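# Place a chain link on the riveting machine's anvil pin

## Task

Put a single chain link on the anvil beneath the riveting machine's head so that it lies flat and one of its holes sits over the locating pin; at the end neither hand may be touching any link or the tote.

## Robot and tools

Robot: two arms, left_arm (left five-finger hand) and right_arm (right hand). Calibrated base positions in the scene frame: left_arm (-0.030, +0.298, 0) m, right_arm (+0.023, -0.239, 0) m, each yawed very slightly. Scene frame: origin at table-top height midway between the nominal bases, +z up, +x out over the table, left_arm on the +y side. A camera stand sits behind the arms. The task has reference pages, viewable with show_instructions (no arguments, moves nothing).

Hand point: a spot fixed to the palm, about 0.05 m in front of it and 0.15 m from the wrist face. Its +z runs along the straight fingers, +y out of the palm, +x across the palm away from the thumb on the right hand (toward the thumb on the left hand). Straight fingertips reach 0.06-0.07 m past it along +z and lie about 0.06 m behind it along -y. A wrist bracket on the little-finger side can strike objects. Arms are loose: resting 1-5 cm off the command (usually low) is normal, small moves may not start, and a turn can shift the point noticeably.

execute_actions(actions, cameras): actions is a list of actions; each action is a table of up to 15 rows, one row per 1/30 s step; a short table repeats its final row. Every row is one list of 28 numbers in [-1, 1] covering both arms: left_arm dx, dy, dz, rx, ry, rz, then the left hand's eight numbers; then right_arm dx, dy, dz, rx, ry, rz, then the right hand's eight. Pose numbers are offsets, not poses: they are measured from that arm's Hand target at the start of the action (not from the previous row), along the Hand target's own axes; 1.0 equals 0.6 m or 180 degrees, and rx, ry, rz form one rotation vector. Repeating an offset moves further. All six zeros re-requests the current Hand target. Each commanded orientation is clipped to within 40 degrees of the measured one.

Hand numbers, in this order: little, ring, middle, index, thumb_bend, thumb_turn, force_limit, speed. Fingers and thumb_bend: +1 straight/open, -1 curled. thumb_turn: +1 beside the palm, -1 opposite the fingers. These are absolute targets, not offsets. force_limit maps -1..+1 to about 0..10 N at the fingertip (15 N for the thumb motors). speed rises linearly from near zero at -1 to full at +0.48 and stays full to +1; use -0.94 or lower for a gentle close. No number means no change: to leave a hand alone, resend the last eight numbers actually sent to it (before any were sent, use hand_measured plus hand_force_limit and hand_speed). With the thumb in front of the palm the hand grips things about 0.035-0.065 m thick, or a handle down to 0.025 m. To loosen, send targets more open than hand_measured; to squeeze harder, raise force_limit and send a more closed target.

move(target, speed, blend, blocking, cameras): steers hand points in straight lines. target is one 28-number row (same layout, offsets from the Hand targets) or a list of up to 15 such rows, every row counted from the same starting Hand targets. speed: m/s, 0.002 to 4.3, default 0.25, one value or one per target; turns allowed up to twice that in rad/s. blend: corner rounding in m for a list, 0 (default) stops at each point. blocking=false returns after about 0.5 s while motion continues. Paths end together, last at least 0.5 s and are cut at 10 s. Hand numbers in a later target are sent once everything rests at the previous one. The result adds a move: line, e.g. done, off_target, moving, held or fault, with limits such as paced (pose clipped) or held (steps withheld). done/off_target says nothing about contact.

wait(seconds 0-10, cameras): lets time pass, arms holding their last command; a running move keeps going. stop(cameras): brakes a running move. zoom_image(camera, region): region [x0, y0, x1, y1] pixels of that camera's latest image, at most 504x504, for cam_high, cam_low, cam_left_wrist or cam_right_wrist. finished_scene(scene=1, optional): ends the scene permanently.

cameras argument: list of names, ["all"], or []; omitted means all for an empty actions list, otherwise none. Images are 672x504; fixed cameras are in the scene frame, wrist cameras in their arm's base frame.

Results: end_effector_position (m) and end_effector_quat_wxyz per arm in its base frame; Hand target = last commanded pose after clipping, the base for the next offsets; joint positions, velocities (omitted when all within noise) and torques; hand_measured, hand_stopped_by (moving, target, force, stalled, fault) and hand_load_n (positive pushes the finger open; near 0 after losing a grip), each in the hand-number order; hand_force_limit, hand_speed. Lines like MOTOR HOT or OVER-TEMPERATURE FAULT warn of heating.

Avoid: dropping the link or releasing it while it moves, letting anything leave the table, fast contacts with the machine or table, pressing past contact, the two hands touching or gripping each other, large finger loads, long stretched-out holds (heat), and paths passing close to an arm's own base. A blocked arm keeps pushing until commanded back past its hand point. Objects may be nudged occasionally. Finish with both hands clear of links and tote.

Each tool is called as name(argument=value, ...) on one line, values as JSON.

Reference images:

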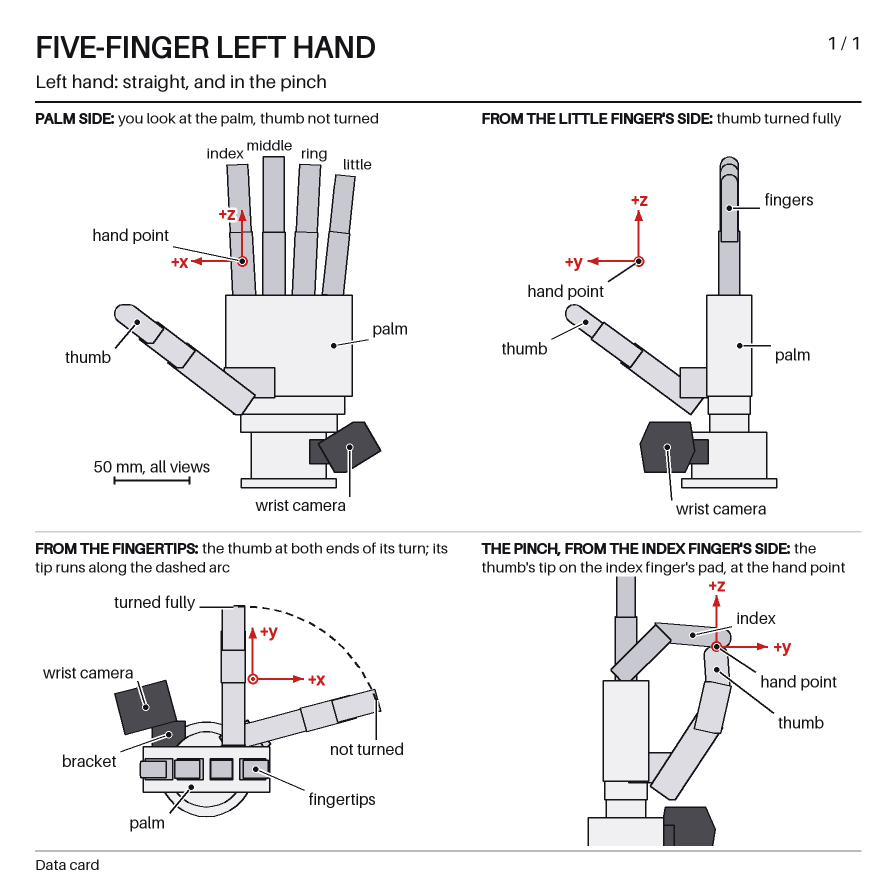

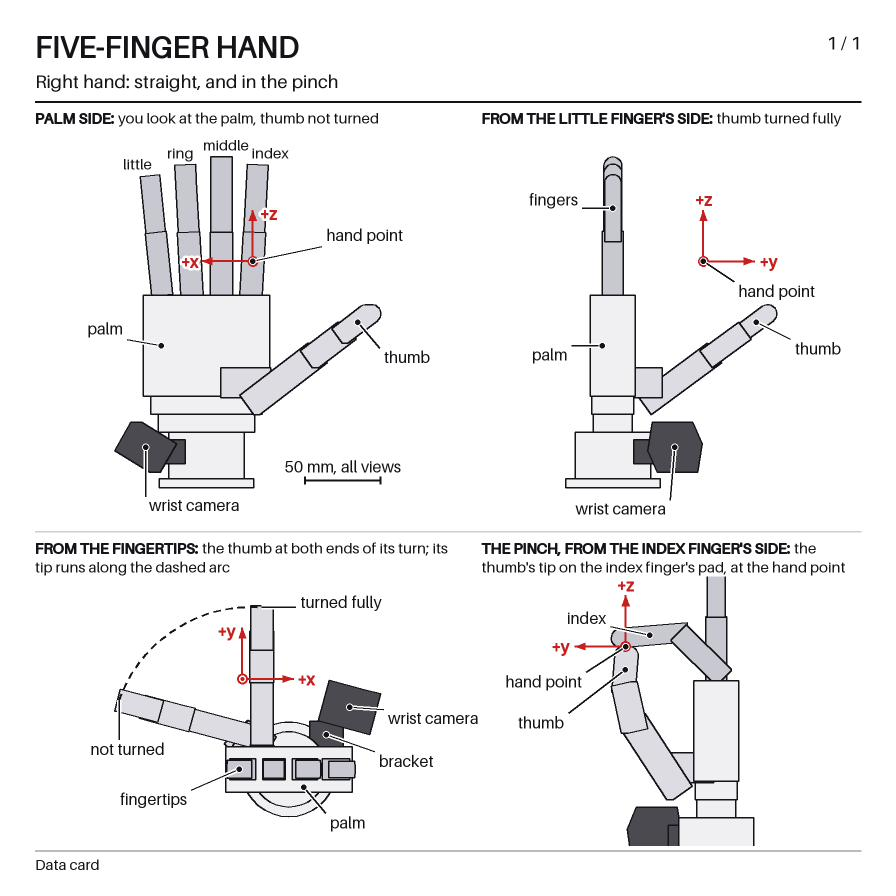

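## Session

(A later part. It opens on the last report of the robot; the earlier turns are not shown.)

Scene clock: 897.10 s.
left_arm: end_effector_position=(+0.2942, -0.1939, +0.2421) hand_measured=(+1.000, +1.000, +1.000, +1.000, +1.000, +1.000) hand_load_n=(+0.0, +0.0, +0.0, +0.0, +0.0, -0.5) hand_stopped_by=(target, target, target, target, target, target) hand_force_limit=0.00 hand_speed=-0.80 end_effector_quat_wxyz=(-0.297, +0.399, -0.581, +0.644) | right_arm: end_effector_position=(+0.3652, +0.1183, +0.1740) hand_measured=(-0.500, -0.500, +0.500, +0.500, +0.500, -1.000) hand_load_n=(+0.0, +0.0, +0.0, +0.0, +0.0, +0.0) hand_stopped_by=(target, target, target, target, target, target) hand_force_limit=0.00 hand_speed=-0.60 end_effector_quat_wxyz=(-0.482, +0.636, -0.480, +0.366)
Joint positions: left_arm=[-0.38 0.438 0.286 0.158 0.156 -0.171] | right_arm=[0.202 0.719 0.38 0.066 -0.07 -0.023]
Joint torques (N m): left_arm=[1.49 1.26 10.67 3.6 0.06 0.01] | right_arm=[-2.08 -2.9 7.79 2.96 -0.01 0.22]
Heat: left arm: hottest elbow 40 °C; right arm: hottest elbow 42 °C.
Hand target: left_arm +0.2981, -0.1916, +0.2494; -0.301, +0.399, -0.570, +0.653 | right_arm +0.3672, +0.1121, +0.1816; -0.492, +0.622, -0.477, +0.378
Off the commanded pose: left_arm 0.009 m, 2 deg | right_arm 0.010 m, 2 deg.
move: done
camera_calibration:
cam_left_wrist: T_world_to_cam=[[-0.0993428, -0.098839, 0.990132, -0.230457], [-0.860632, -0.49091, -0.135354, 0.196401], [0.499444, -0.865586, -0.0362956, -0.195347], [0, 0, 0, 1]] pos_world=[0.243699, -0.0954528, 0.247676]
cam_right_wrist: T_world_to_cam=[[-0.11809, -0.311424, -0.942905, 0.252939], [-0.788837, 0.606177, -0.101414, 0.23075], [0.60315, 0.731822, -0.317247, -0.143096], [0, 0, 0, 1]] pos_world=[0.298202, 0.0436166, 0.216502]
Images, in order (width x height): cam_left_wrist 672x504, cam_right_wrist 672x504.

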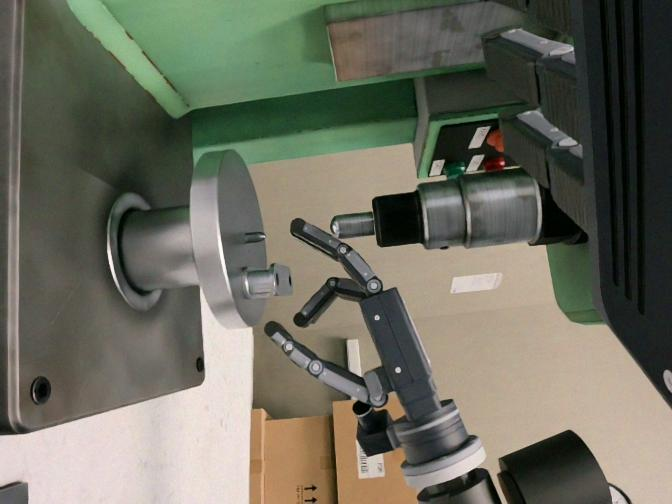

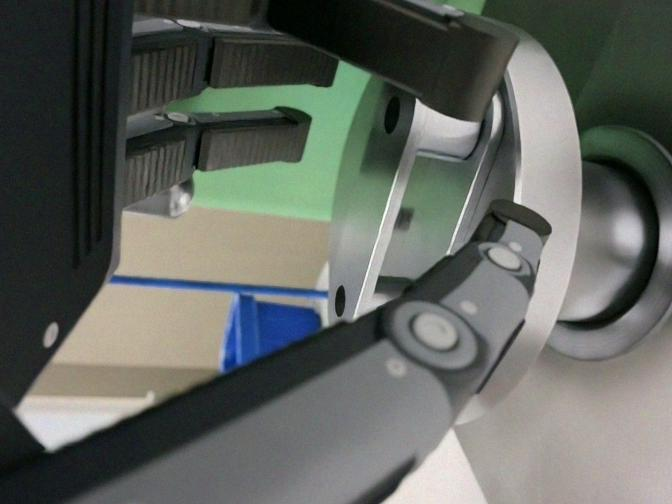

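move(target=[0,0,0,0,0,0,1,1,1,1,1,1,0,-0.8,0.0175,0.0238,-0.018,0.0217,-0.0108,-0.0025,-0.5,-0.5,0.5,0.5,0.15,-1,0,-0.6], speed=0.05, cameras=["cam_left_wrist","cam_right_wrist"])

zoom_image(camera="cam_left_wrist", region=[200, 210, 340, 350])

zoom_image(camera="cam_right_wrist", region=[240, 60, 600, 360])

Scene clock: 934.27 s.
left_arm: end_effector_position=(+0.2942, -0.1939, +0.2421) hand_measured=(+1.000, +1.000, +1.000, +1.000, +1.000, +1.000) hand_load_n=(+0.0, +0.0, +0.0, +0.0, +0.0, -0.5) hand_stopped_by=(target, target, target, target, target, target) hand_force_limit=0.00 hand_speed=-0.80 end_effector_quat_wxyz=(-0.297, +0.399, -0.581, +0.644) | right_arm: end_effector_position=(+0.3548, +0.1059, +0.1630) hand_measured=(-0.500, -0.500, +0.500, +0.500, +0.150, -1.000) hand_load_n=(+0.0, +0.0, +0.0, +0.0, +0.0, +0.0) hand_stopped_by=(target, target, target, target, target, target) hand_force_limit=0.00 hand_speed=-0.60 end_effector_quat_wxyz=(-0.514, +0.622, -0.462, +0.367)
Joint positions: left_arm=[-0.38 0.438 0.286 0.158 0.156 -0.171] | right_arm=[0.109 0.682 0.29 0.184 -0.199 -0.023]
Joint torques (N m): left_arm=[1.44 1.14 10.66 3.59 0.05 0.03] | right_arm=[-1.67 -2.37 7.68 3 -0.05 -0.03]
Heat: left arm: hottest elbow 40 °C; right arm: hottest elbow 40 °C.
Hand target: left_arm +0.2981, -0.1916, +0.2494; -0.301, +0.399, -0.570, +0.653 | right_arm +0.3566, +0.0984, +0.1701; -0.520, +0.613, -0.453, +0.385
Off the commanded pose: left_arm 0.009 m, 2 deg | right_arm 0.010 m, 3 deg.
move: off_target (right_arm)
camera_calibration:
cam_left_wrist: T_world_to_cam=[[-0.0993428, -0.098839, 0.990132, -0.230457], [-0.860632, -0.49091, -0.135354, 0.196401], [0.499444, -0.865586, -0.0362956, -0.195347], [0, 0, 0, 1]] pos_world=[0.243699, -0.0954528, 0.247676]
cam_right_wrist: T_world_to_cam=[[-0.0528598, -0.27589, -0.959735, 0.213219], [-0.801083, 0.585526, -0.124197, 0.239247], [0.596214, 0.762262, -0.251962, -0.142686], [0, 0, 0, 1]] pos_world=[0.287999, 0.0275039, 0.198396]
Images, in order (width x height): cam_left_wrist 672x504, cam_right_wrist 672x504.

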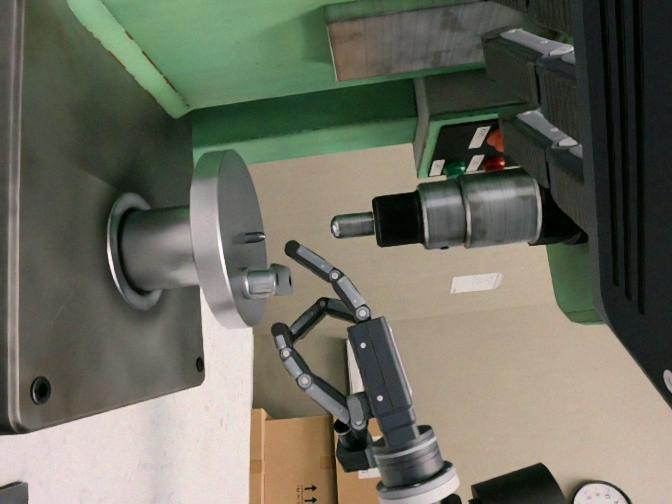

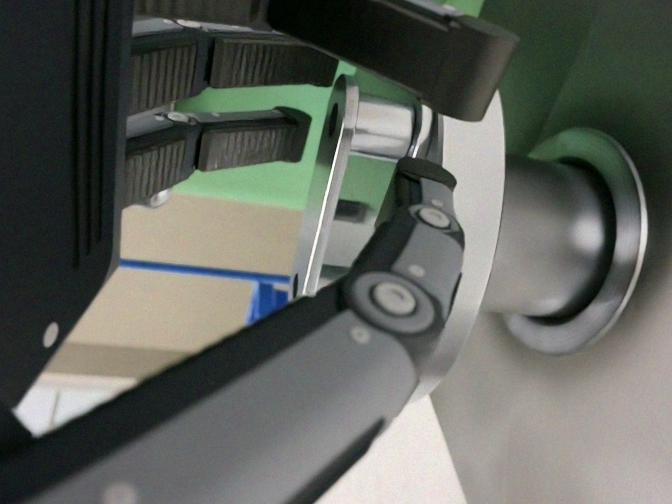

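Scaled by 3.600 from the camera's 672x504 image, which has a finer 960x720 frame.

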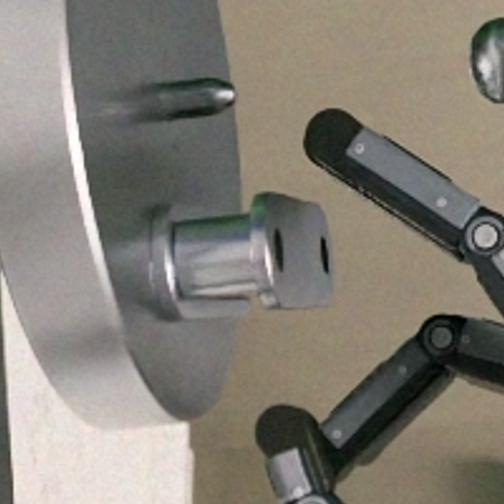

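Scaled by 1.400 from the camera's 672x504 image, which has a finer 960x720 frame.

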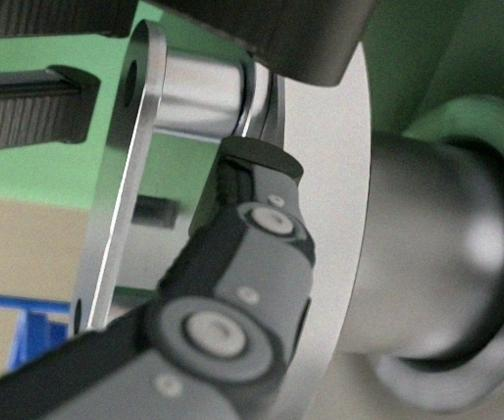

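move(target=[0,0,0,0,0,0,1,1,1,1,1,1,0,-0.8,-0.0253,-0.0113,0.028,0.0091,-0.011,-0.0018,-0.5,-0.5,0.5,0.5,0.15,-1,0,-0.6], speed=0.05, cameras=["cam_left_wrist","cam_right_wrist"])

zoom_image(camera="cam_left_wrist", region=[200, 210, 340, 350])

Scene clock: 951.53 s.
left_arm: end_effector_position=(+0.2942, -0.1939, +0.2421) hand_measured=(+1.000, +1.000, +1.000, +1.000, +1.000, +1.000) hand_load_n=(+0.0, +0.0, +0.0, +0.0, +0.0, -0.5) hand_stopped_by=(target, target, target, target, target, target) hand_force_limit=0.00 hand_speed=-0.80 end_effector_quat_wxyz=(-0.297, +0.399, -0.581, +0.644) | right_arm: end_effector_position=(+0.3669, +0.1096, +0.1670) hand_measured=(-0.500, -0.500, +0.500, +0.500, +0.150, -1.000) hand_load_n=(+0.0, +0.0, +0.0, +0.0, +0.0, +0.0) hand_stopped_by=(target, target, target, target, target, target) hand_force_limit=0.00 hand_speed=-0.60 end_effector_quat_wxyz=(-0.524, +0.614, -0.452, +0.380)
Joint positions: left_arm=[-0.38 0.438 0.286 0.158 0.156 -0.171] | right_arm=[0.123 0.737 0.29 0.281 -0.183 -0.023]
Joint torques (N m): left_arm=[1.38 1.26 10.69 3.58 0.05 0.02] | right_arm=[1.03 -0.97 8.39 3.21 0.14 0.13]
Heat: left arm: hottest elbow 40 °C; right arm: hottest elbow 40 °C.
Hand target: left_arm +0.2981, -0.1916, +0.2494; -0.301, +0.399, -0.570, +0.653 | right_arm +0.3691, +0.1181, +0.1741; -0.535, +0.613, -0.437, +0.383
Off the commanded pose: left_arm 0.009 m, 2 deg | right_arm 0.011 m, 2 deg.
move: off_target (right_arm)
camera_calibration:
cam_left_wrist: T_world_to_cam=[[-0.0993428, -0.098839, 0.990132, -0.230457], [-0.860632, -0.49091, -0.135354, 0.196401], [0.499444, -0.865586, -0.0362956, -0.195347], [0, 0, 0, 1]] pos_world=[0.243699, -0.0954528, 0.247676]
cam_right_wrist: T_world_to_cam=[[-0.0132899, -0.27394, -0.961655, 0.204335], [-0.794558, 0.586763, -0.156167, 0.250012], [0.607043, 0.762015, -0.225459, -0.160129], [0, 0, 0, 1]] pos_world=[0.298569, 0.0312983, 0.199441]
Images, in order (width x height): cam_left_wrist 672x504, cam_right_wrist 672x504.

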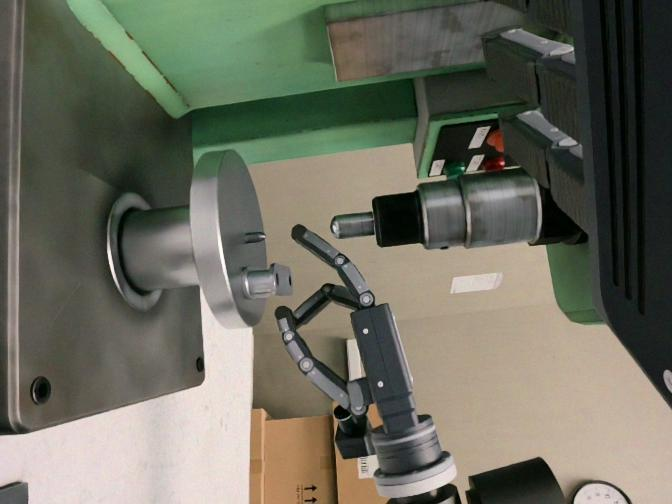

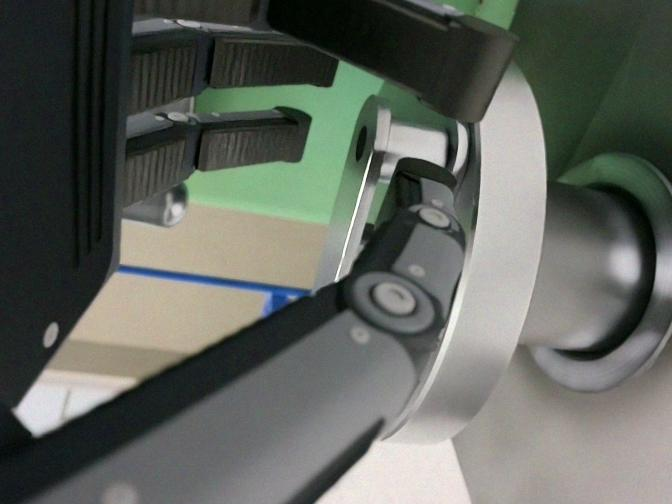

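Scaled by 3.600 from the camera's 672x504 image, which has a finer 960x720 frame.

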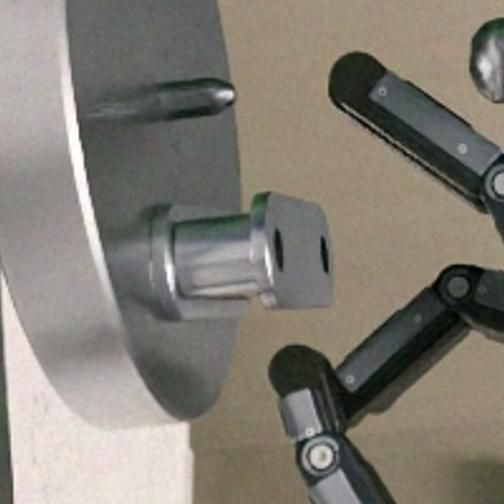

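move(target=[0,0,0,0,0,0,1,1,1,1,1,1,0,-0.8,0.0004,0.008,0.0022,-0.0039,0,0,-0.5,-0.5,0.5,0.5,0.15,-1,0,-0.6], speed=0.05, cameras=["cam_left_wrist"])

zoom_image(camera="cam_left_wrist", region=[200, 210, 340, 350])

Scene clock: 960.27 s.
left_arm: end_effector_position=(+0.2942, -0.1939, +0.2421) hand_measured=(+1.000, +1.000, +1.000, +1.000, +1.000, +1.000) hand_load_n=(+0.0, +0.0, +0.0, +0.0, +0.0, -0.5) hand_stopped_by=(target, target, target, target, target, target) hand_force_limit=0.00 hand_speed=-0.80 end_effector_quat_wxyz=(-0.297, +0.399, -0.581, +0.644) | right_arm: end_effector_position=(+0.3676, +0.1094, +0.1615) hand_measured=(-0.500, -0.500, +0.500, +0.500, +0.150, -1.000) hand_load_n=(+0.0, +0.0, +0.0, +0.0, +0.5, +0.0) hand_stopped_by=(target, target, target, target, target, target) hand_force_limit=0.00 hand_speed=-0.60 end_effector_quat_wxyz=(-0.519, +0.617, -0.457, +0.376)
Joint positions: left_arm=[-0.38 0.438 0.286 0.158 0.156 -0.171] | right_arm=[0.123 0.753 0.29 0.281 -0.182 -0.023]
Joint torques (N m): left_arm=[1.44 1.32 10.69 3.6 0.05 0.03] | right_arm=[0.67 -0.97 8.35 3.1 0.08 0.07]
Heat: left arm: hottest elbow 40 °C; right arm: hottest elbow 39 °C.
Hand target: left_arm +0.2981, -0.1916, +0.2494; -0.301, +0.399, -0.570, +0.653 | right_arm +0.3698, +0.1181, +0.1692; -0.532, +0.617, -0.439, +0.380
Off the commanded pose: left_arm 0.009 m, 2 deg | right_arm 0.012 m, 2 deg.
move: off_target (right_arm)
camera_calibration:
cam_left_wrist: T_world_to_cam=[[-0.0993428, -0.098839, 0.990132, -0.230457], [-0.860632, -0.49091, -0.135354, 0.196401], [0.499444, -0.865586, -0.0362956, -0.195347], [0, 0, 0, 1]] pos_world=[0.243699, -0.0954528, 0.247676]
Images, in order (width x height): cam_left_wrist 672x504.

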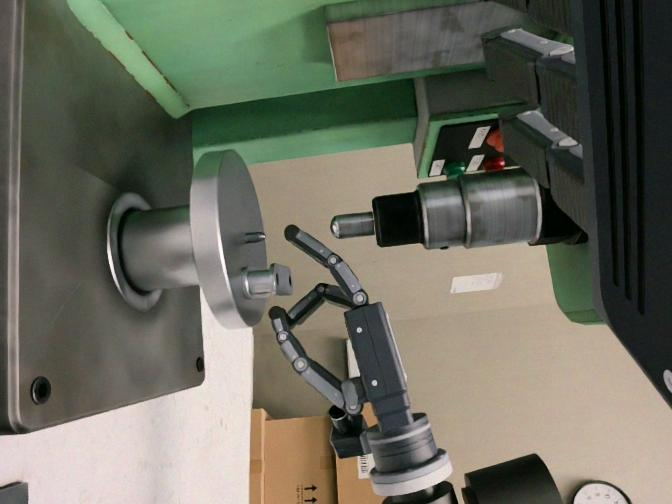

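Scaled by 3.600 from the camera's 672x504 image, which has a finer 960x720 frame.

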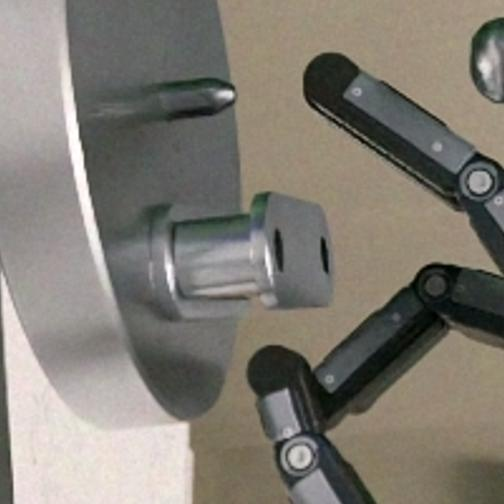

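move(target=[0,0,0,0,0,0,1,1,1,1,1,1,0,-0.8,-0.0007,-0.0012,0.0197,0.0087,-0.0011,0,-0.5,-0.5,0.5,0.5,0.15,-1,0,-0.6], speed=0.03, cameras=["cam_left_wrist","cam_right_wrist"])

zoom_image(camera="cam_left_wrist", region=[200, 210, 340, 350])

zoom_image(camera="cam_right_wrist", region=[280, 60, 560, 340])

Scene clock: 964.13 s.
left_arm: end_effector_position=(+0.2942, -0.1939, +0.2421) hand_measured=(+1.000, +1.000, +1.000, +1.000, +1.000, +1.000) hand_load_n=(+0.0, +0.0, +0.0, +0.0, +0.0, -0.5) hand_stopped_by=(target, target, target, target, target, target) hand_force_limit=0.00 hand_speed=-0.80 end_effector_quat_wxyz=(-0.297, +0.399, -0.581, +0.644) | right_arm: end_effector_position=(+0.3790, +0.1129, +0.1608) hand_measured=(-0.500, -0.500, +0.500, +0.500, +0.150, -1.000) hand_load_n=(+0.0, +0.5, +0.0, +0.0, +0.5, +0.0) hand_stopped_by=(target, target, target, target, target, target) hand_force_limit=0.00 hand_speed=-0.60 end_effector_quat_wxyz=(-0.528, +0.612, -0.448, +0.383)
Joint positions: left_arm=[-0.38 0.438 0.286 0.158 0.156 -0.171] | right_arm=[0.129 0.82 0.29 0.378 -0.18 -0.023]
Joint torques (N m): left_arm=[1.44 1.38 10.69 3.56 0.06 0.02] | right_arm=[0.85 -1.55 8.25 3.15 0.16 0.13]
Heat: left arm: hottest elbow 40 °C; right arm: hottest elbow 39 °C.
Hand target: left_arm +0.2981, -0.1916, +0.2494; -0.301, +0.399, -0.570, +0.653 | right_arm +0.3808, +0.1223, +0.1681; -0.541, +0.610, -0.433, +0.385
Off the commanded pose: left_arm 0.009 m, 2 deg | right_arm 0.012 m, 2 deg.
move: off_target (right_arm)
camera_calibration:
cam_left_wrist: T_world_to_cam=[[-0.0993428, -0.098839, 0.990132, -0.230457], [-0.860632, -0.49091, -0.135354, 0.196401], [0.499444, -0.865586, -0.0362956, -0.195347], [0, 0, 0, 1]] pos_world=[0.243699, -0.0954528, 0.247676]
cam_right_wrist: T_world_to_cam=[[0.000786597, -0.272779, -0.962076, 0.194112], [-0.794091, 0.584579, -0.166396, 0.258467], [0.607798, 0.764107, -0.216151, -0.173342], [0, 0, 0, 1]] pos_world=[0.310451, 0.0343073, 0.19229]
Images, in order (width x height): cam_left_wrist 672x504, cam_right_wrist 672x504.

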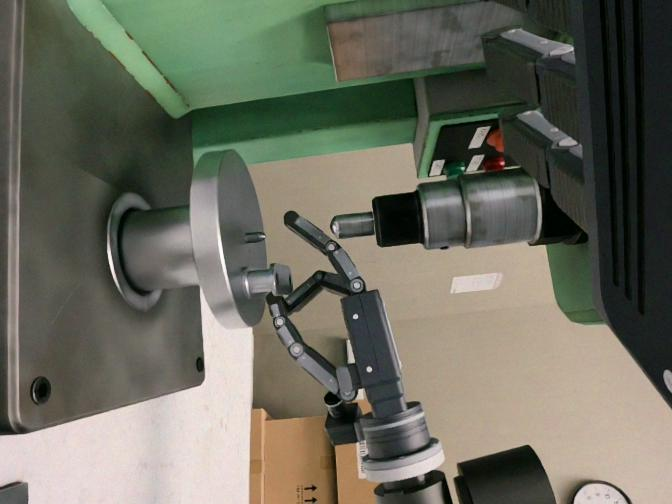

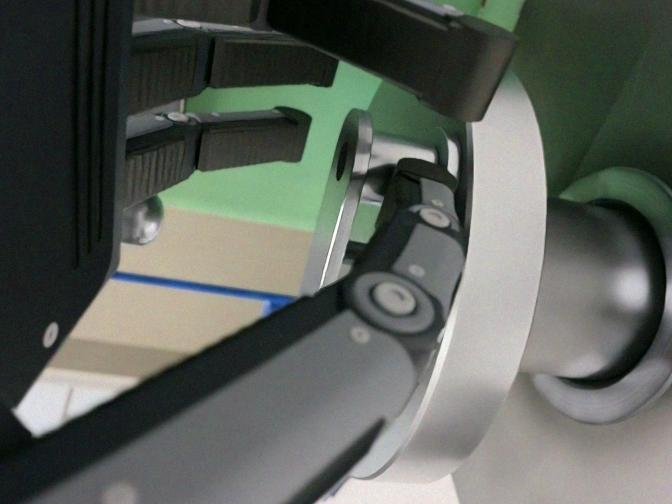

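Scaled by 3.600 from the camera's 672x504 image, which has a finer 960x720 frame.

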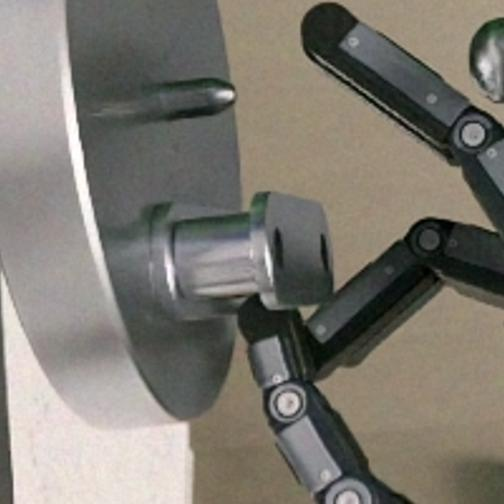

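Scaled by 1.800 from the camera's 672x504 image, which has a finer 960x720 frame.

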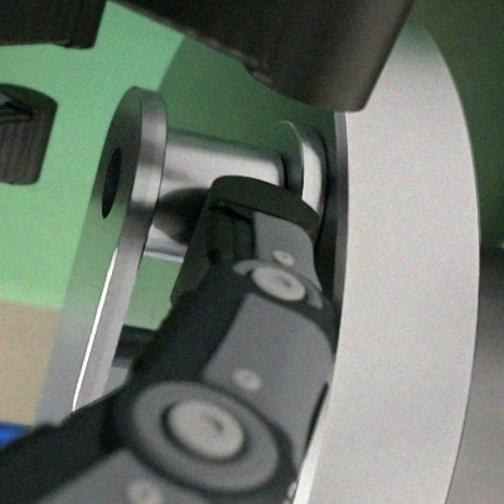

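move(target=[0,0,0,0,0,0,1,1,1,1,1,1,0,-0.8,0,-0.0041,-0.0005,0.0028,0,0,-0.5,-0.5,0.5,0.5,0.15,-1,0,-0.6], speed=0.03, cameras=["cam_left_wrist"])

zoom_image(camera="cam_left_wrist", region=[230, 240, 320, 330])

Scene clock: 976.13 s.
left_arm: end_effector_position=(+0.2942, -0.1939, +0.2421) hand_measured=(+1.000, +1.000, +1.000, +1.000, +1.000, +1.000) hand_load_n=(+0.0, +0.0, +0.0, +0.0, +0.0, +0.0) hand_stopped_by=(target, target, target, target, target, target) hand_force_limit=0.00 hand_speed=-0.80 end_effector_quat_wxyz=(-0.297, +0.399, -0.581, +0.644) | right_arm: end_effector_position=(+0.3796, +0.1130, +0.1624) hand_measured=(-0.500, -0.500, +0.500, +0.500, +0.150, -1.000) hand_load_n=(+0.0, +0.0, +0.0, +0.0, +0.5, +0.5) hand_stopped_by=(target, target, target, target, target, target) hand_force_limit=0.00 hand_speed=-0.60 end_effector_quat_wxyz=(-0.530, +0.610, -0.447, +0.384)
Joint positions: left_arm=[-0.38 0.438 0.286 0.158 0.156 -0.171] | right_arm=[0.129 0.82 0.29 0.384 -0.18 -0.023]
Joint torques (N m): left_arm=[1.44 1.32 10.67 3.59 0.06 0.03] | right_arm=[1.08 -1.49 7.97 3.3 0.11 0.13]
Heat: left arm: hottest elbow 40 °C; right arm: hottest elbow 39 °C.
Hand target: left_arm +0.2981, -0.1916, +0.2494; -0.301, +0.399, -0.570, +0.653 | right_arm +0.3808, +0.1223, +0.1706; -0.543, +0.608, -0.431, +0.387
Off the commanded pose: left_arm 0.009 m, 2 deg | right_arm 0.013 m, 2 deg.
move: off_target (right_arm)
camera_calibration:
cam_left_wrist: T_world_to_cam=[[-0.0993428, -0.098839, 0.990132, -0.230457], [-0.860632, -0.49091, -0.135354, 0.196401], [0.499444, -0.865586, -0.0362956, -0.195347], [0, 0, 0, 1]] pos_world=[0.243699, -0.0954528, 0.247676]
Images, in order (width x height): cam_left_wrist 672x504.

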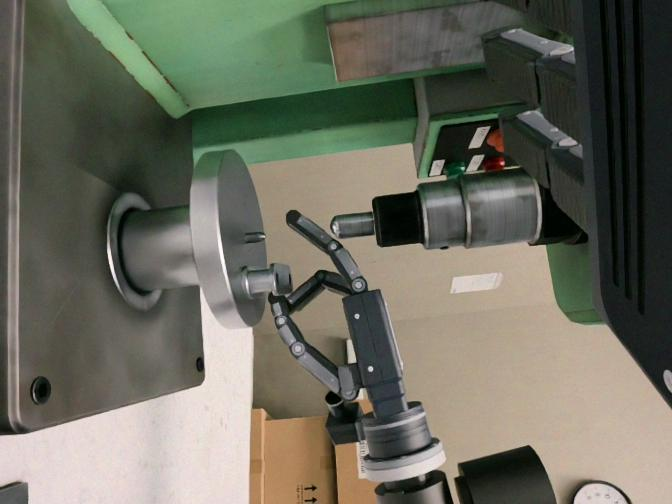

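Scaled by 5.600 from the camera's 672x504 image, which has a finer 960x720 frame.

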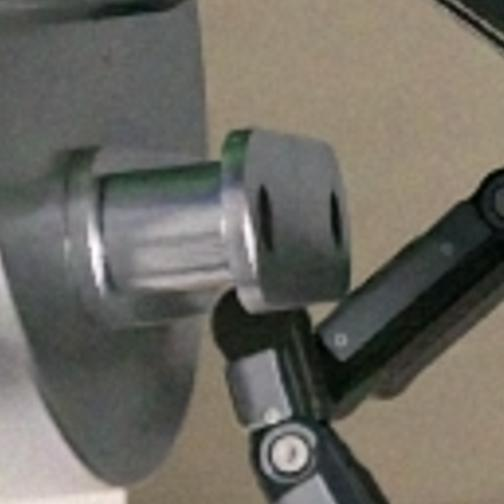

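move(target=[0,0,0,0,0,0,1,1,1,1,1,1,0,-0.8,0,0,0,0,0,0,-0.5,-0.5,0.05,0.05,0.15,-1,-0.2,-0.7], speed=0.03, cameras=["cam_left_wrist","cam_right_wrist"])

zoom_image(camera="cam_left_wrist", region=[230, 220, 330, 320])

zoom_image(camera="cam_right_wrist", region=[280, 60, 560, 340])

Scene clock: 979.30 s.
left_arm: end_effector_position=(+0.2942, -0.1939, +0.2421) hand_measured=(+1.000, +1.000, +1.000, +1.000, +1.000, +1.000) hand_load_n=(+0.0, +0.0, +0.0, +0.0, +0.0, +0.0) hand_stopped_by=(target, target, target, target, target, target) hand_force_limit=0.00 hand_speed=-0.80 end_effector_quat_wxyz=(-0.297, +0.399, -0.581, +0.644) | right_arm: end_effector_position=(+0.3796, +0.1130, +0.1624) hand_measured=(-0.500, -0.500, +0.050, +0.050, +0.150, -1.000) hand_load_n=(+0.0, +0.0, +0.5, +0.0, +0.5, +0.0) hand_stopped_by=(target, target, target, target, target, target) hand_force_limit=-0.20 hand_speed=-0.70 end_effector_quat_wxyz=(-0.530, +0.610, -0.447, +0.384)
Joint positions: left_arm=[-0.38 0.438 0.286 0.158 0.156 -0.171] | right_arm=[0.129 0.82 0.29 0.384 -0.18 -0.023]
Joint torques (N m): left_arm=[1.44 1.26 10.69 3.58 0.05 0.03] | right_arm=[0.73 -1.44 7.97 3.25 0.12 0.13]
Heat: left arm: hottest elbow 40 °C; right arm: hottest elbow 39 °C.
Hand target: left_arm +0.2981, -0.1916, +0.2494; -0.301, +0.399, -0.570, +0.653 | right_arm +0.3808, +0.1223, +0.1706; -0.543, +0.608, -0.431, +0.387
Off the commanded pose: left_arm 0.009 m, 2 deg | right_arm 0.013 m, 2 deg.
move: off_target (right_arm)
camera_calibration:
cam_left_wrist: T_world_to_cam=[[-0.0993428, -0.098839, 0.990132, -0.230457], [-0.860632, -0.49091, -0.135354, 0.196401], [0.499444, -0.865586, -0.0362956, -0.195347], [0, 0, 0, 1]] pos_world=[0.243699, -0.0954528, 0.247676]
cam_right_wrist: T_world_to_cam=[[0.00659848, -0.271981, -0.96228, 0.193327], [-0.793085, 0.584702, -0.1707, 0.259408], [0.609075, 0.764297, -0.211846, -0.174672], [0, 0, 0, 1]] pos_world=[0.310845, 0.0344066, 0.193312]
Images, in order (width x height): cam_left_wrist 672x504, cam_right_wrist 672x504.

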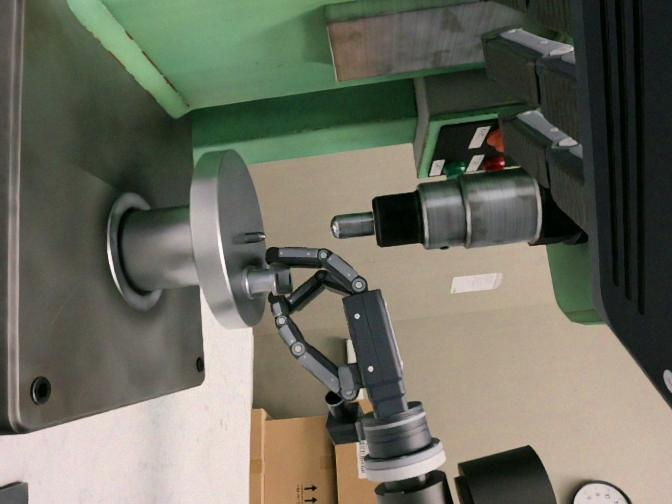

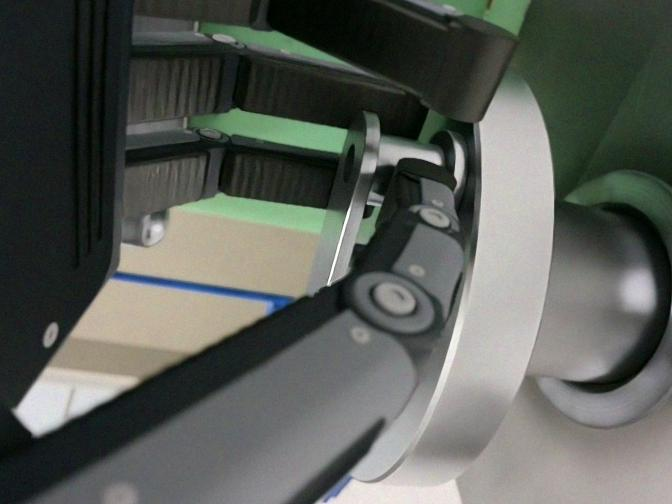

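Scaled by 5.040 from the camera's 672x504 image, which has a finer 960x720 frame.

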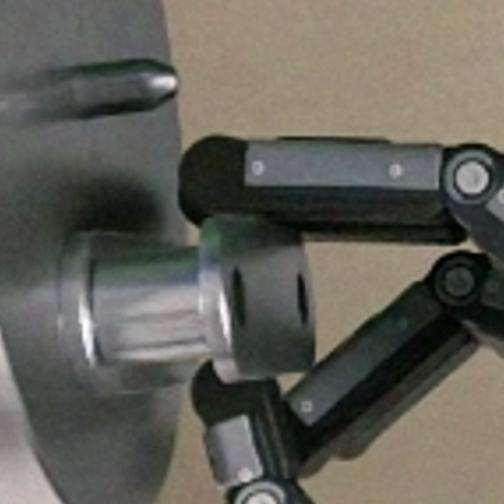

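Scaled by 1.800 from the camera's 672x504 image, which has a finer 960x720 frame.

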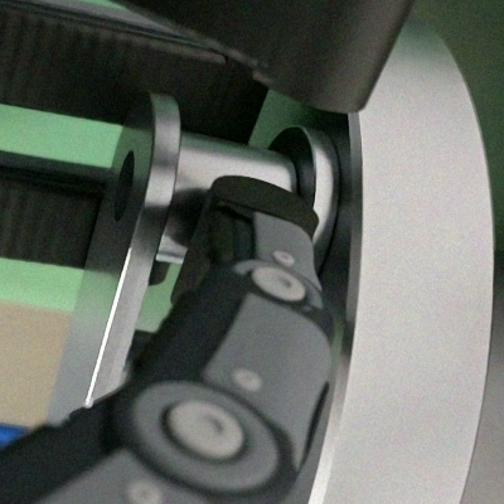

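move(target=[0,0,0,0,0,0,1,1,1,1,1,1,0,-0.8,0.0,0.0,-0.0333,0,0,0,-0.5,-0.5,0.25,0.25,0.15,-1,-0.2,-0.7], speed=0.05, cameras=["cam_left_wrist"])

Scene clock: 1001.83 s.
left_arm: end_effector_position=(+0.2942, -0.1939, +0.2421) hand_measured=(+1.000, +1.000, +1.000, +1.000, +1.000, +1.000) hand_load_n=(+0.0, +0.0, +0.0, +0.0, +0.0, +0.0) hand_stopped_by=(target, target, target, target, target, target) hand_force_limit=0.00 hand_speed=-0.80 end_effector_quat_wxyz=(-0.297, +0.399, -0.581, +0.644) | right_arm: end_effector_position=(+0.3688, +0.1139, +0.1765) hand_measured=(-0.500, -0.500, +0.250, +0.250, +0.150, -1.000) hand_load_n=(+0.0, +0.0, +0.0, +0.0, +0.0, +0.0) hand_stopped_by=(target, target, target, target, target, target) hand_force_limit=-0.20 hand_speed=-0.70 end_effector_quat_wxyz=(-0.543, +0.603, -0.434, +0.392)
Joint positions: left_arm=[-0.38 0.438 0.286 0.158 0.156 -0.171] | right_arm=[0.129 0.739 0.275 0.358 -0.192 -0.023]
Joint torques (N m): left_arm=[1.49 1.32 10.67 3.59 0.05 0.03] | right_arm=[-0.67 -3.14 7.46 1.21 -0.01 0.13]
Heat: left arm: hottest elbow 40 °C; right arm: hottest elbow 39 °C.
Hand target: left_arm +0.2981, -0.1916, +0.2494; -0.301, +0.399, -0.570, +0.653 | right_arm +0.3621, +0.1158, +0.1728; -0.543, +0.608, -0.431, +0.387
Off the commanded pose: left_arm 0.009 m, 2 deg | right_arm 0.008 m, 1 deg.
move: done
camera_calibration:
cam_left_wrist: T_world_to_cam=[[-0.0993428, -0.098839, 0.990132, -0.230457], [-0.860632, -0.49091, -0.135354, 0.196401], [0.499444, -0.865586, -0.0362956, -0.195347], [0, 0, 0, 1]] pos_world=[0.243699, -0.0954528, 0.247676]
Images, in order (width x height): cam_left_wrist 672x504.

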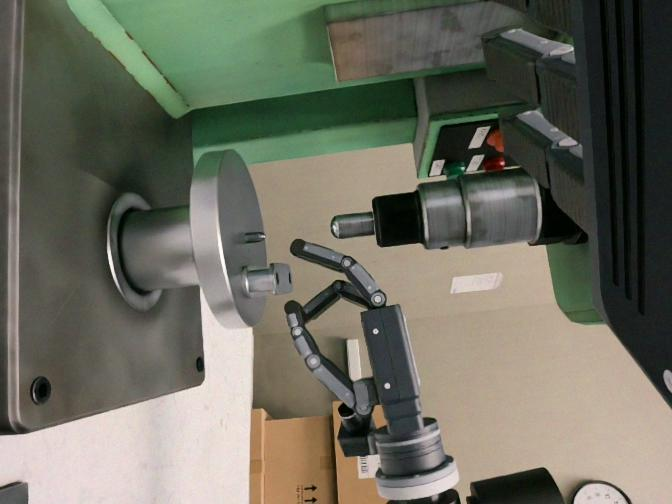

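move(target=[0,0,0,0,0,0,1,1,1,1,1,1,0,-0.8,-0.001,-0.0571,0.0069,-0.0333,0,0,-0.5,-0.5,0.25,0.25,0.15,-1,-0.2,-0.7], speed=0.06, cameras=["cam_left_wrist"])

Scene clock: 1006.37 s.
left_arm: end_effector_position=(+0.2942, -0.1939, +0.2421) hand_measured=(+1.000, +1.000, +1.000, +1.000, +1.000, +1.000) hand_load_n=(+0.0, +0.0, +0.0, +0.0, +0.0, +0.0) hand_stopped_by=(target, target, target, target, target, target) hand_force_limit=0.00 hand_speed=-0.80 end_effector_quat_wxyz=(-0.297, +0.399, -0.581, +0.644) | right_arm: end_effector_position=(+0.3564, +0.1097, +0.1639) hand_measured=(-0.500, -0.500, +0.250, +0.250, +0.150, -1.000) hand_load_n=(+0.0, +0.0, +0.0, +0.0, +0.0, +0.0) hand_stopped_by=(target, target, target, target, target, target) hand_force_limit=-0.20 hand_speed=-0.70 end_effector_quat_wxyz=(-0.490, +0.641, -0.478, +0.347)
Joint positions: left_arm=[-0.38 0.438 0.286 0.158 0.156 -0.171] | right_arm=[0.13 0.702 0.353 0.062 -0.177 -0.027]
Joint torques (N m): left_arm=[1.55 1.44 10.66 3.58 0.06 0.03] | right_arm=[0.62 -2.61 13.29 1.03 0.1 -0.01]
Heat: left arm: hottest elbow 40 °C; right arm: hottest elbow 40 °C.
Hand target: left_arm +0.2981, -0.1916, +0.2494; -0.301, +0.399, -0.570, +0.653 | right_arm +0.3693, +0.1190, +0.2064; -0.511, +0.635, -0.451, +0.364
Off the commanded pose: left_arm 0.009 m, 2 deg | right_arm 0.045 m, 4 deg.
move: off_target (right_arm)
camera_calibration:
cam_left_wrist: T_world_to_cam=[[-0.0993428, -0.098839, 0.990132, -0.230457], [-0.860632, -0.49091, -0.135354, 0.196401], [0.499444, -0.865586, -0.0362956, -0.195347], [0, 0, 0, 1]] pos_world=[0.243699, -0.0954528, 0.247676]
Images, in order (width x height): cam_left_wrist 672x504.

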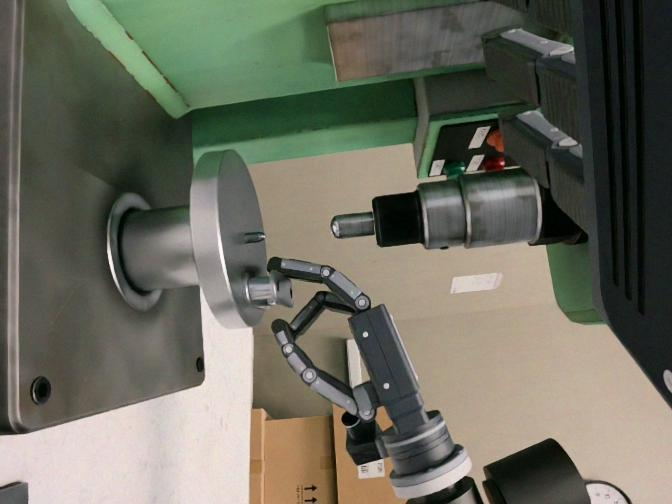

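zoom_image(camera="cam_left_wrist", region=[210, 220, 330, 340])

Scaled by 4.200 from the camera's 672x504 image, which has a finer 960x720 frame.

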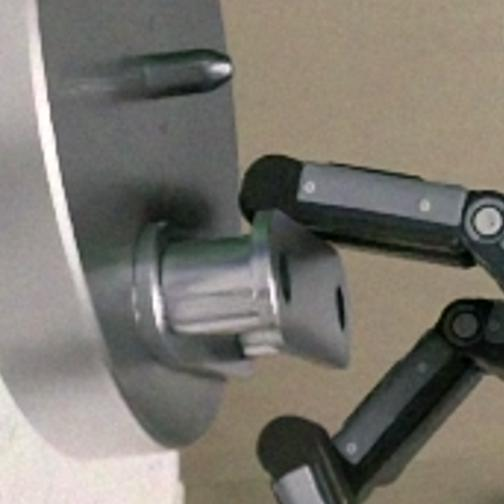

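move(target=[0,0,0,0,0,0,1,1,1,1,1,1,0,-0.8,0,0,0,0,0,0,-0.5,-0.5,0.7,0.7,0.15,-1,-0.2,-0.6], speed=0.06, cameras=["cam_left_wrist","cam_right_wrist"])

zoom_image(camera="cam_left_wrist", region=[210, 220, 330, 340])

zoom_image(camera="cam_right_wrist", region=[280, 60, 560, 340])

Scene clock: 1010.07 s.
left_arm: end_effector_position=(+0.2942, -0.1939, +0.2421) hand_measured=(+1.000, +1.000, +1.000, +1.000, +1.000, +1.000) hand_load_n=(+0.0, +0.0, +0.0, +0.0, +0.0, +0.0) hand_stopped_by=(target, target, target, target, target, target) hand_force_limit=0.00 hand_speed=-0.80 end_effector_quat_wxyz=(-0.297, +0.399, -0.581, +0.644) | right_arm: end_effector_position=(+0.3564, +0.1097, +0.1639) hand_measured=(-0.500, -0.500, +0.700, +0.700, +0.150, -1.000) hand_load_n=(+0.0, +0.0, +0.0, +0.0, +0.0, +0.0) hand_stopped_by=(target, target, target, target, target, target) hand_force_limit=-0.20 hand_speed=-0.60 end_effector_quat_wxyz=(-0.490, +0.641, -0.478, +0.347)
Joint positions: left_arm=[-0.38 0.438 0.286 0.158 0.156 -0.171] | right_arm=[0.13 0.702 0.353 0.062 -0.177 -0.027]
Joint torques (N m): left_arm=[1.49 1.26 10.67 3.59 0.06 0.03] | right_arm=[0.5 -2.43 13.24 1.28 0.15 0]
Heat: left arm: hottest elbow 40 °C; right arm: hottest elbow 40 °C.
Hand target: left_arm +0.2981, -0.1916, +0.2494; -0.301, +0.399, -0.570, +0.653 | right_arm +0.3693, +0.1190, +0.2064; -0.511, +0.635, -0.451, +0.364
Off the commanded pose: left_arm 0.009 m, 2 deg | right_arm 0.045 m, 4 deg.
move: off_target (right_arm)
camera_calibration:
cam_left_wrist: T_world_to_cam=[[-0.0993428, -0.098839, 0.990132, -0.230457], [-0.860632, -0.49091, -0.135354, 0.196401], [0.499444, -0.865586, -0.0362956, -0.195347], [0, 0, 0, 1]] pos_world=[0.243699, -0.0954528, 0.247676]
cam_right_wrist: T_world_to_cam=[[-0.125964, -0.294156, -0.94742, 0.241219], [-0.809717, 0.582247, -0.0731213, 0.233415], [0.573142, 0.757932, -0.311525, -0.127807], [0, 0, 0, 1]] pos_world=[0.292636, 0.0319201, 0.205788]
Images, in order (width x height): cam_left_wrist 672x504, cam_right_wrist 672x504.

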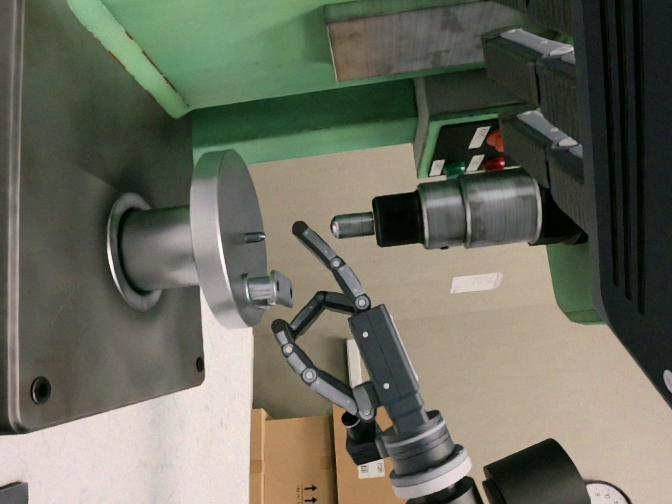

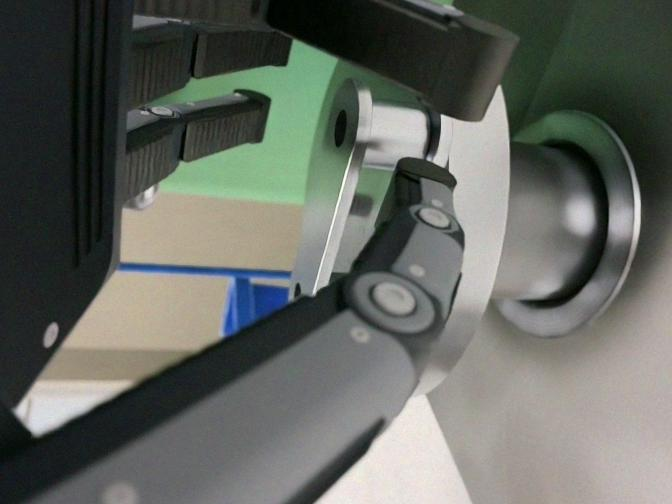

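Scaled by 4.200 from the camera's 672x504 image, which has a finer 960x720 frame.

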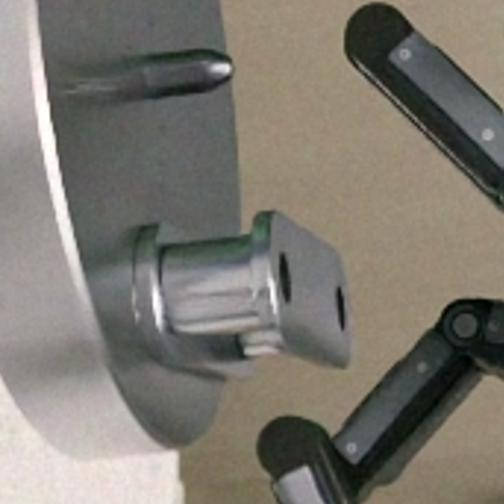

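Scaled by 1.800 from the camera's 672x504 image, which has a finer 960x720 frame.

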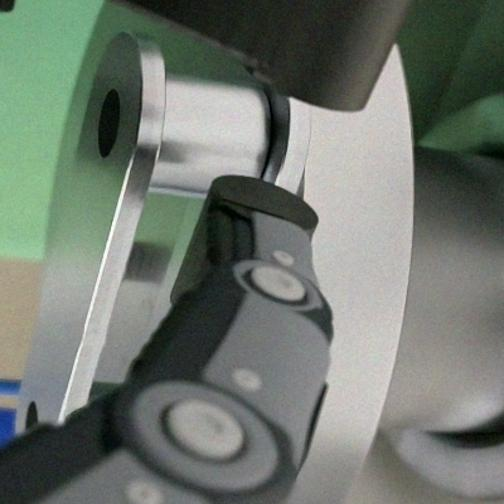

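move(target=[0,0,0,0,0,0,1,1,1,1,1,1,0,-0.8,0.0023,-0.0118,0.0163,0.0111,0,0,-0.5,-0.5,0.7,0.7,0.15,-1,-0.2,-0.6], speed=0.03, cameras=["cam_left_wrist","cam_right_wrist"])

zoom_image(camera="cam_left_wrist", region=[210, 220, 330, 340])

zoom_image(camera="cam_right_wrist", region=[280, 60, 560, 340])

Scene clock: 1025.37 s.
left_arm: end_effector_position=(+0.2942, -0.1939, +0.2421) hand_measured=(+1.000, +1.000, +1.000, +1.000, +1.000, +1.000) hand_load_n=(+0.0, +0.0, +0.0, +0.0, +0.0, +0.0) hand_stopped_by=(target, target, target, target, target, target) hand_force_limit=0.00 hand_speed=-0.80 end_effector_quat_wxyz=(-0.297, +0.399, -0.581, +0.644) | right_arm: end_effector_position=(+0.3583, +0.1099, +0.1660) hand_measured=(-0.500, -0.500, +0.700, +0.700, +0.150, -1.000) hand_load_n=(+0.0, +0.0, +0.0, +0.0, +0.0, +0.0) hand_stopped_by=(target, target, target, target, target, target) hand_force_limit=-0.20 hand_speed=-0.60 end_effector_quat_wxyz=(-0.493, +0.639, -0.476, +0.350)
Joint positions: left_arm=[-0.38 0.438 0.286 0.158 0.156 -0.171] | right_arm=[0.13 0.705 0.353 0.075 -0.177 -0.027]
Joint torques (N m): left_arm=[1.55 1.26 10.67 3.56 0.05 0.03] | right_arm=[0.26 -0.62 13.44 3.07 0.03 0.09]
Heat: left arm: hottest elbow 40 °C; right arm: hottest elbow 42 °C.
Hand target: left_arm +0.2981, -0.1916, +0.2494; -0.301, +0.399, -0.570, +0.653 | right_arm +0.3802, +0.1213, +0.2112; -0.522, +0.626, -0.445, +0.371
Off the commanded pose: left_arm 0.009 m, 2 deg | right_arm 0.052 m, 6 deg.
move: off_target (right_arm)
camera_calibration:
cam_left_wrist: T_world_to_cam=[[-0.0993428, -0.098839, 0.990132, -0.230457], [-0.860632, -0.49091, -0.135354, 0.196401], [0.499444, -0.865586, -0.0362956, -0.195347], [0, 0, 0, 1]] pos_world=[0.243699, -0.0954528, 0.247676]
cam_right_wrist: T_world_to_cam=[[-0.115859, -0.292817, -0.949123, 0.240168], [-0.808888, 0.582367, -0.0809274, 0.235985], [0.576435, 0.758358, -0.304329, -0.130841], [0, 0, 0, 1]] pos_world=[0.294132, 0.0321195, 0.207228]
Images, in order (width x height): cam_left_wrist 672x504, cam_right_wrist 672x504.

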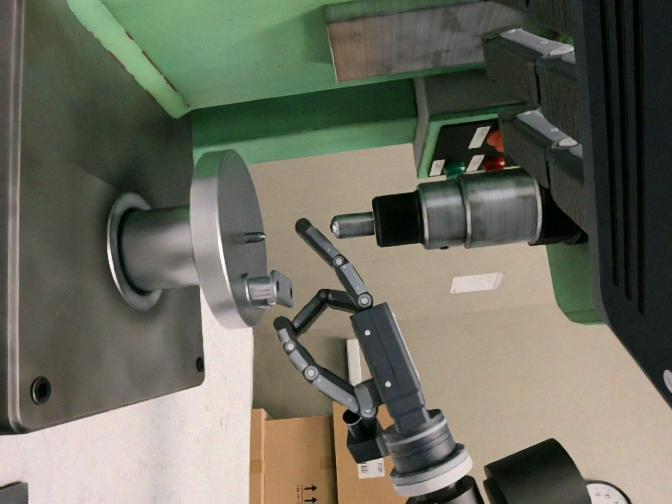

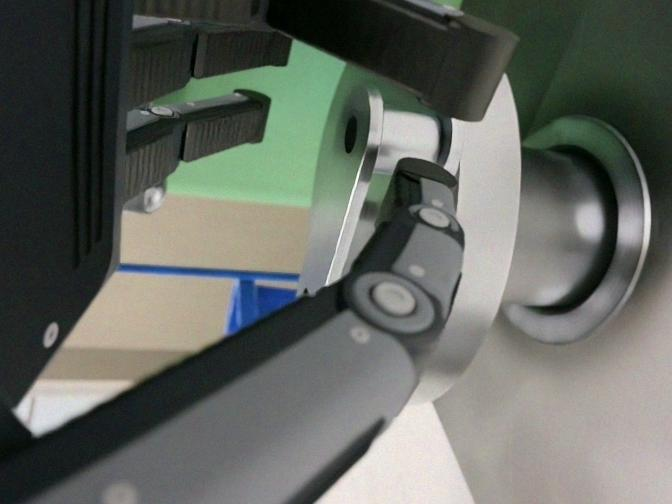

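Scaled by 4.200 from the camera's 672x504 image, which has a finer 960x720 frame.

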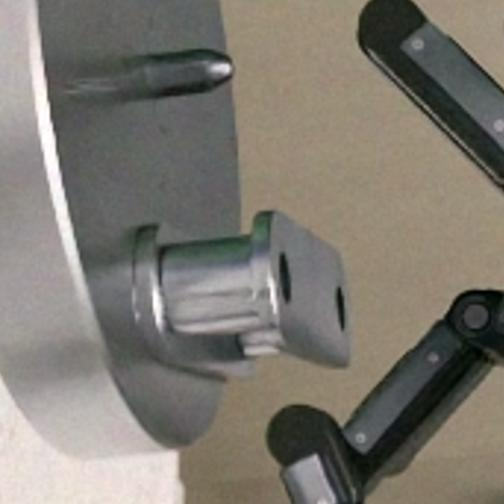

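Scaled by 1.800 from the camera's 672x504 image, which has a finer 960x720 frame.

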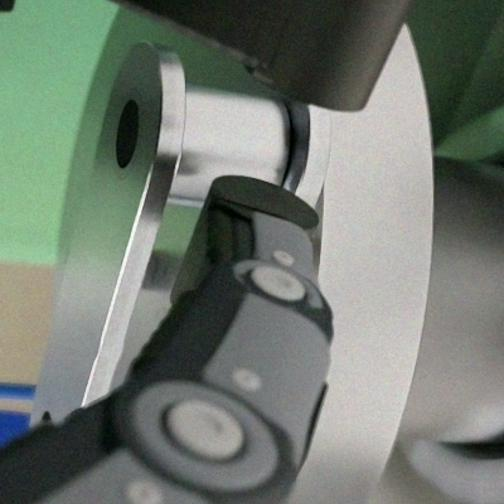

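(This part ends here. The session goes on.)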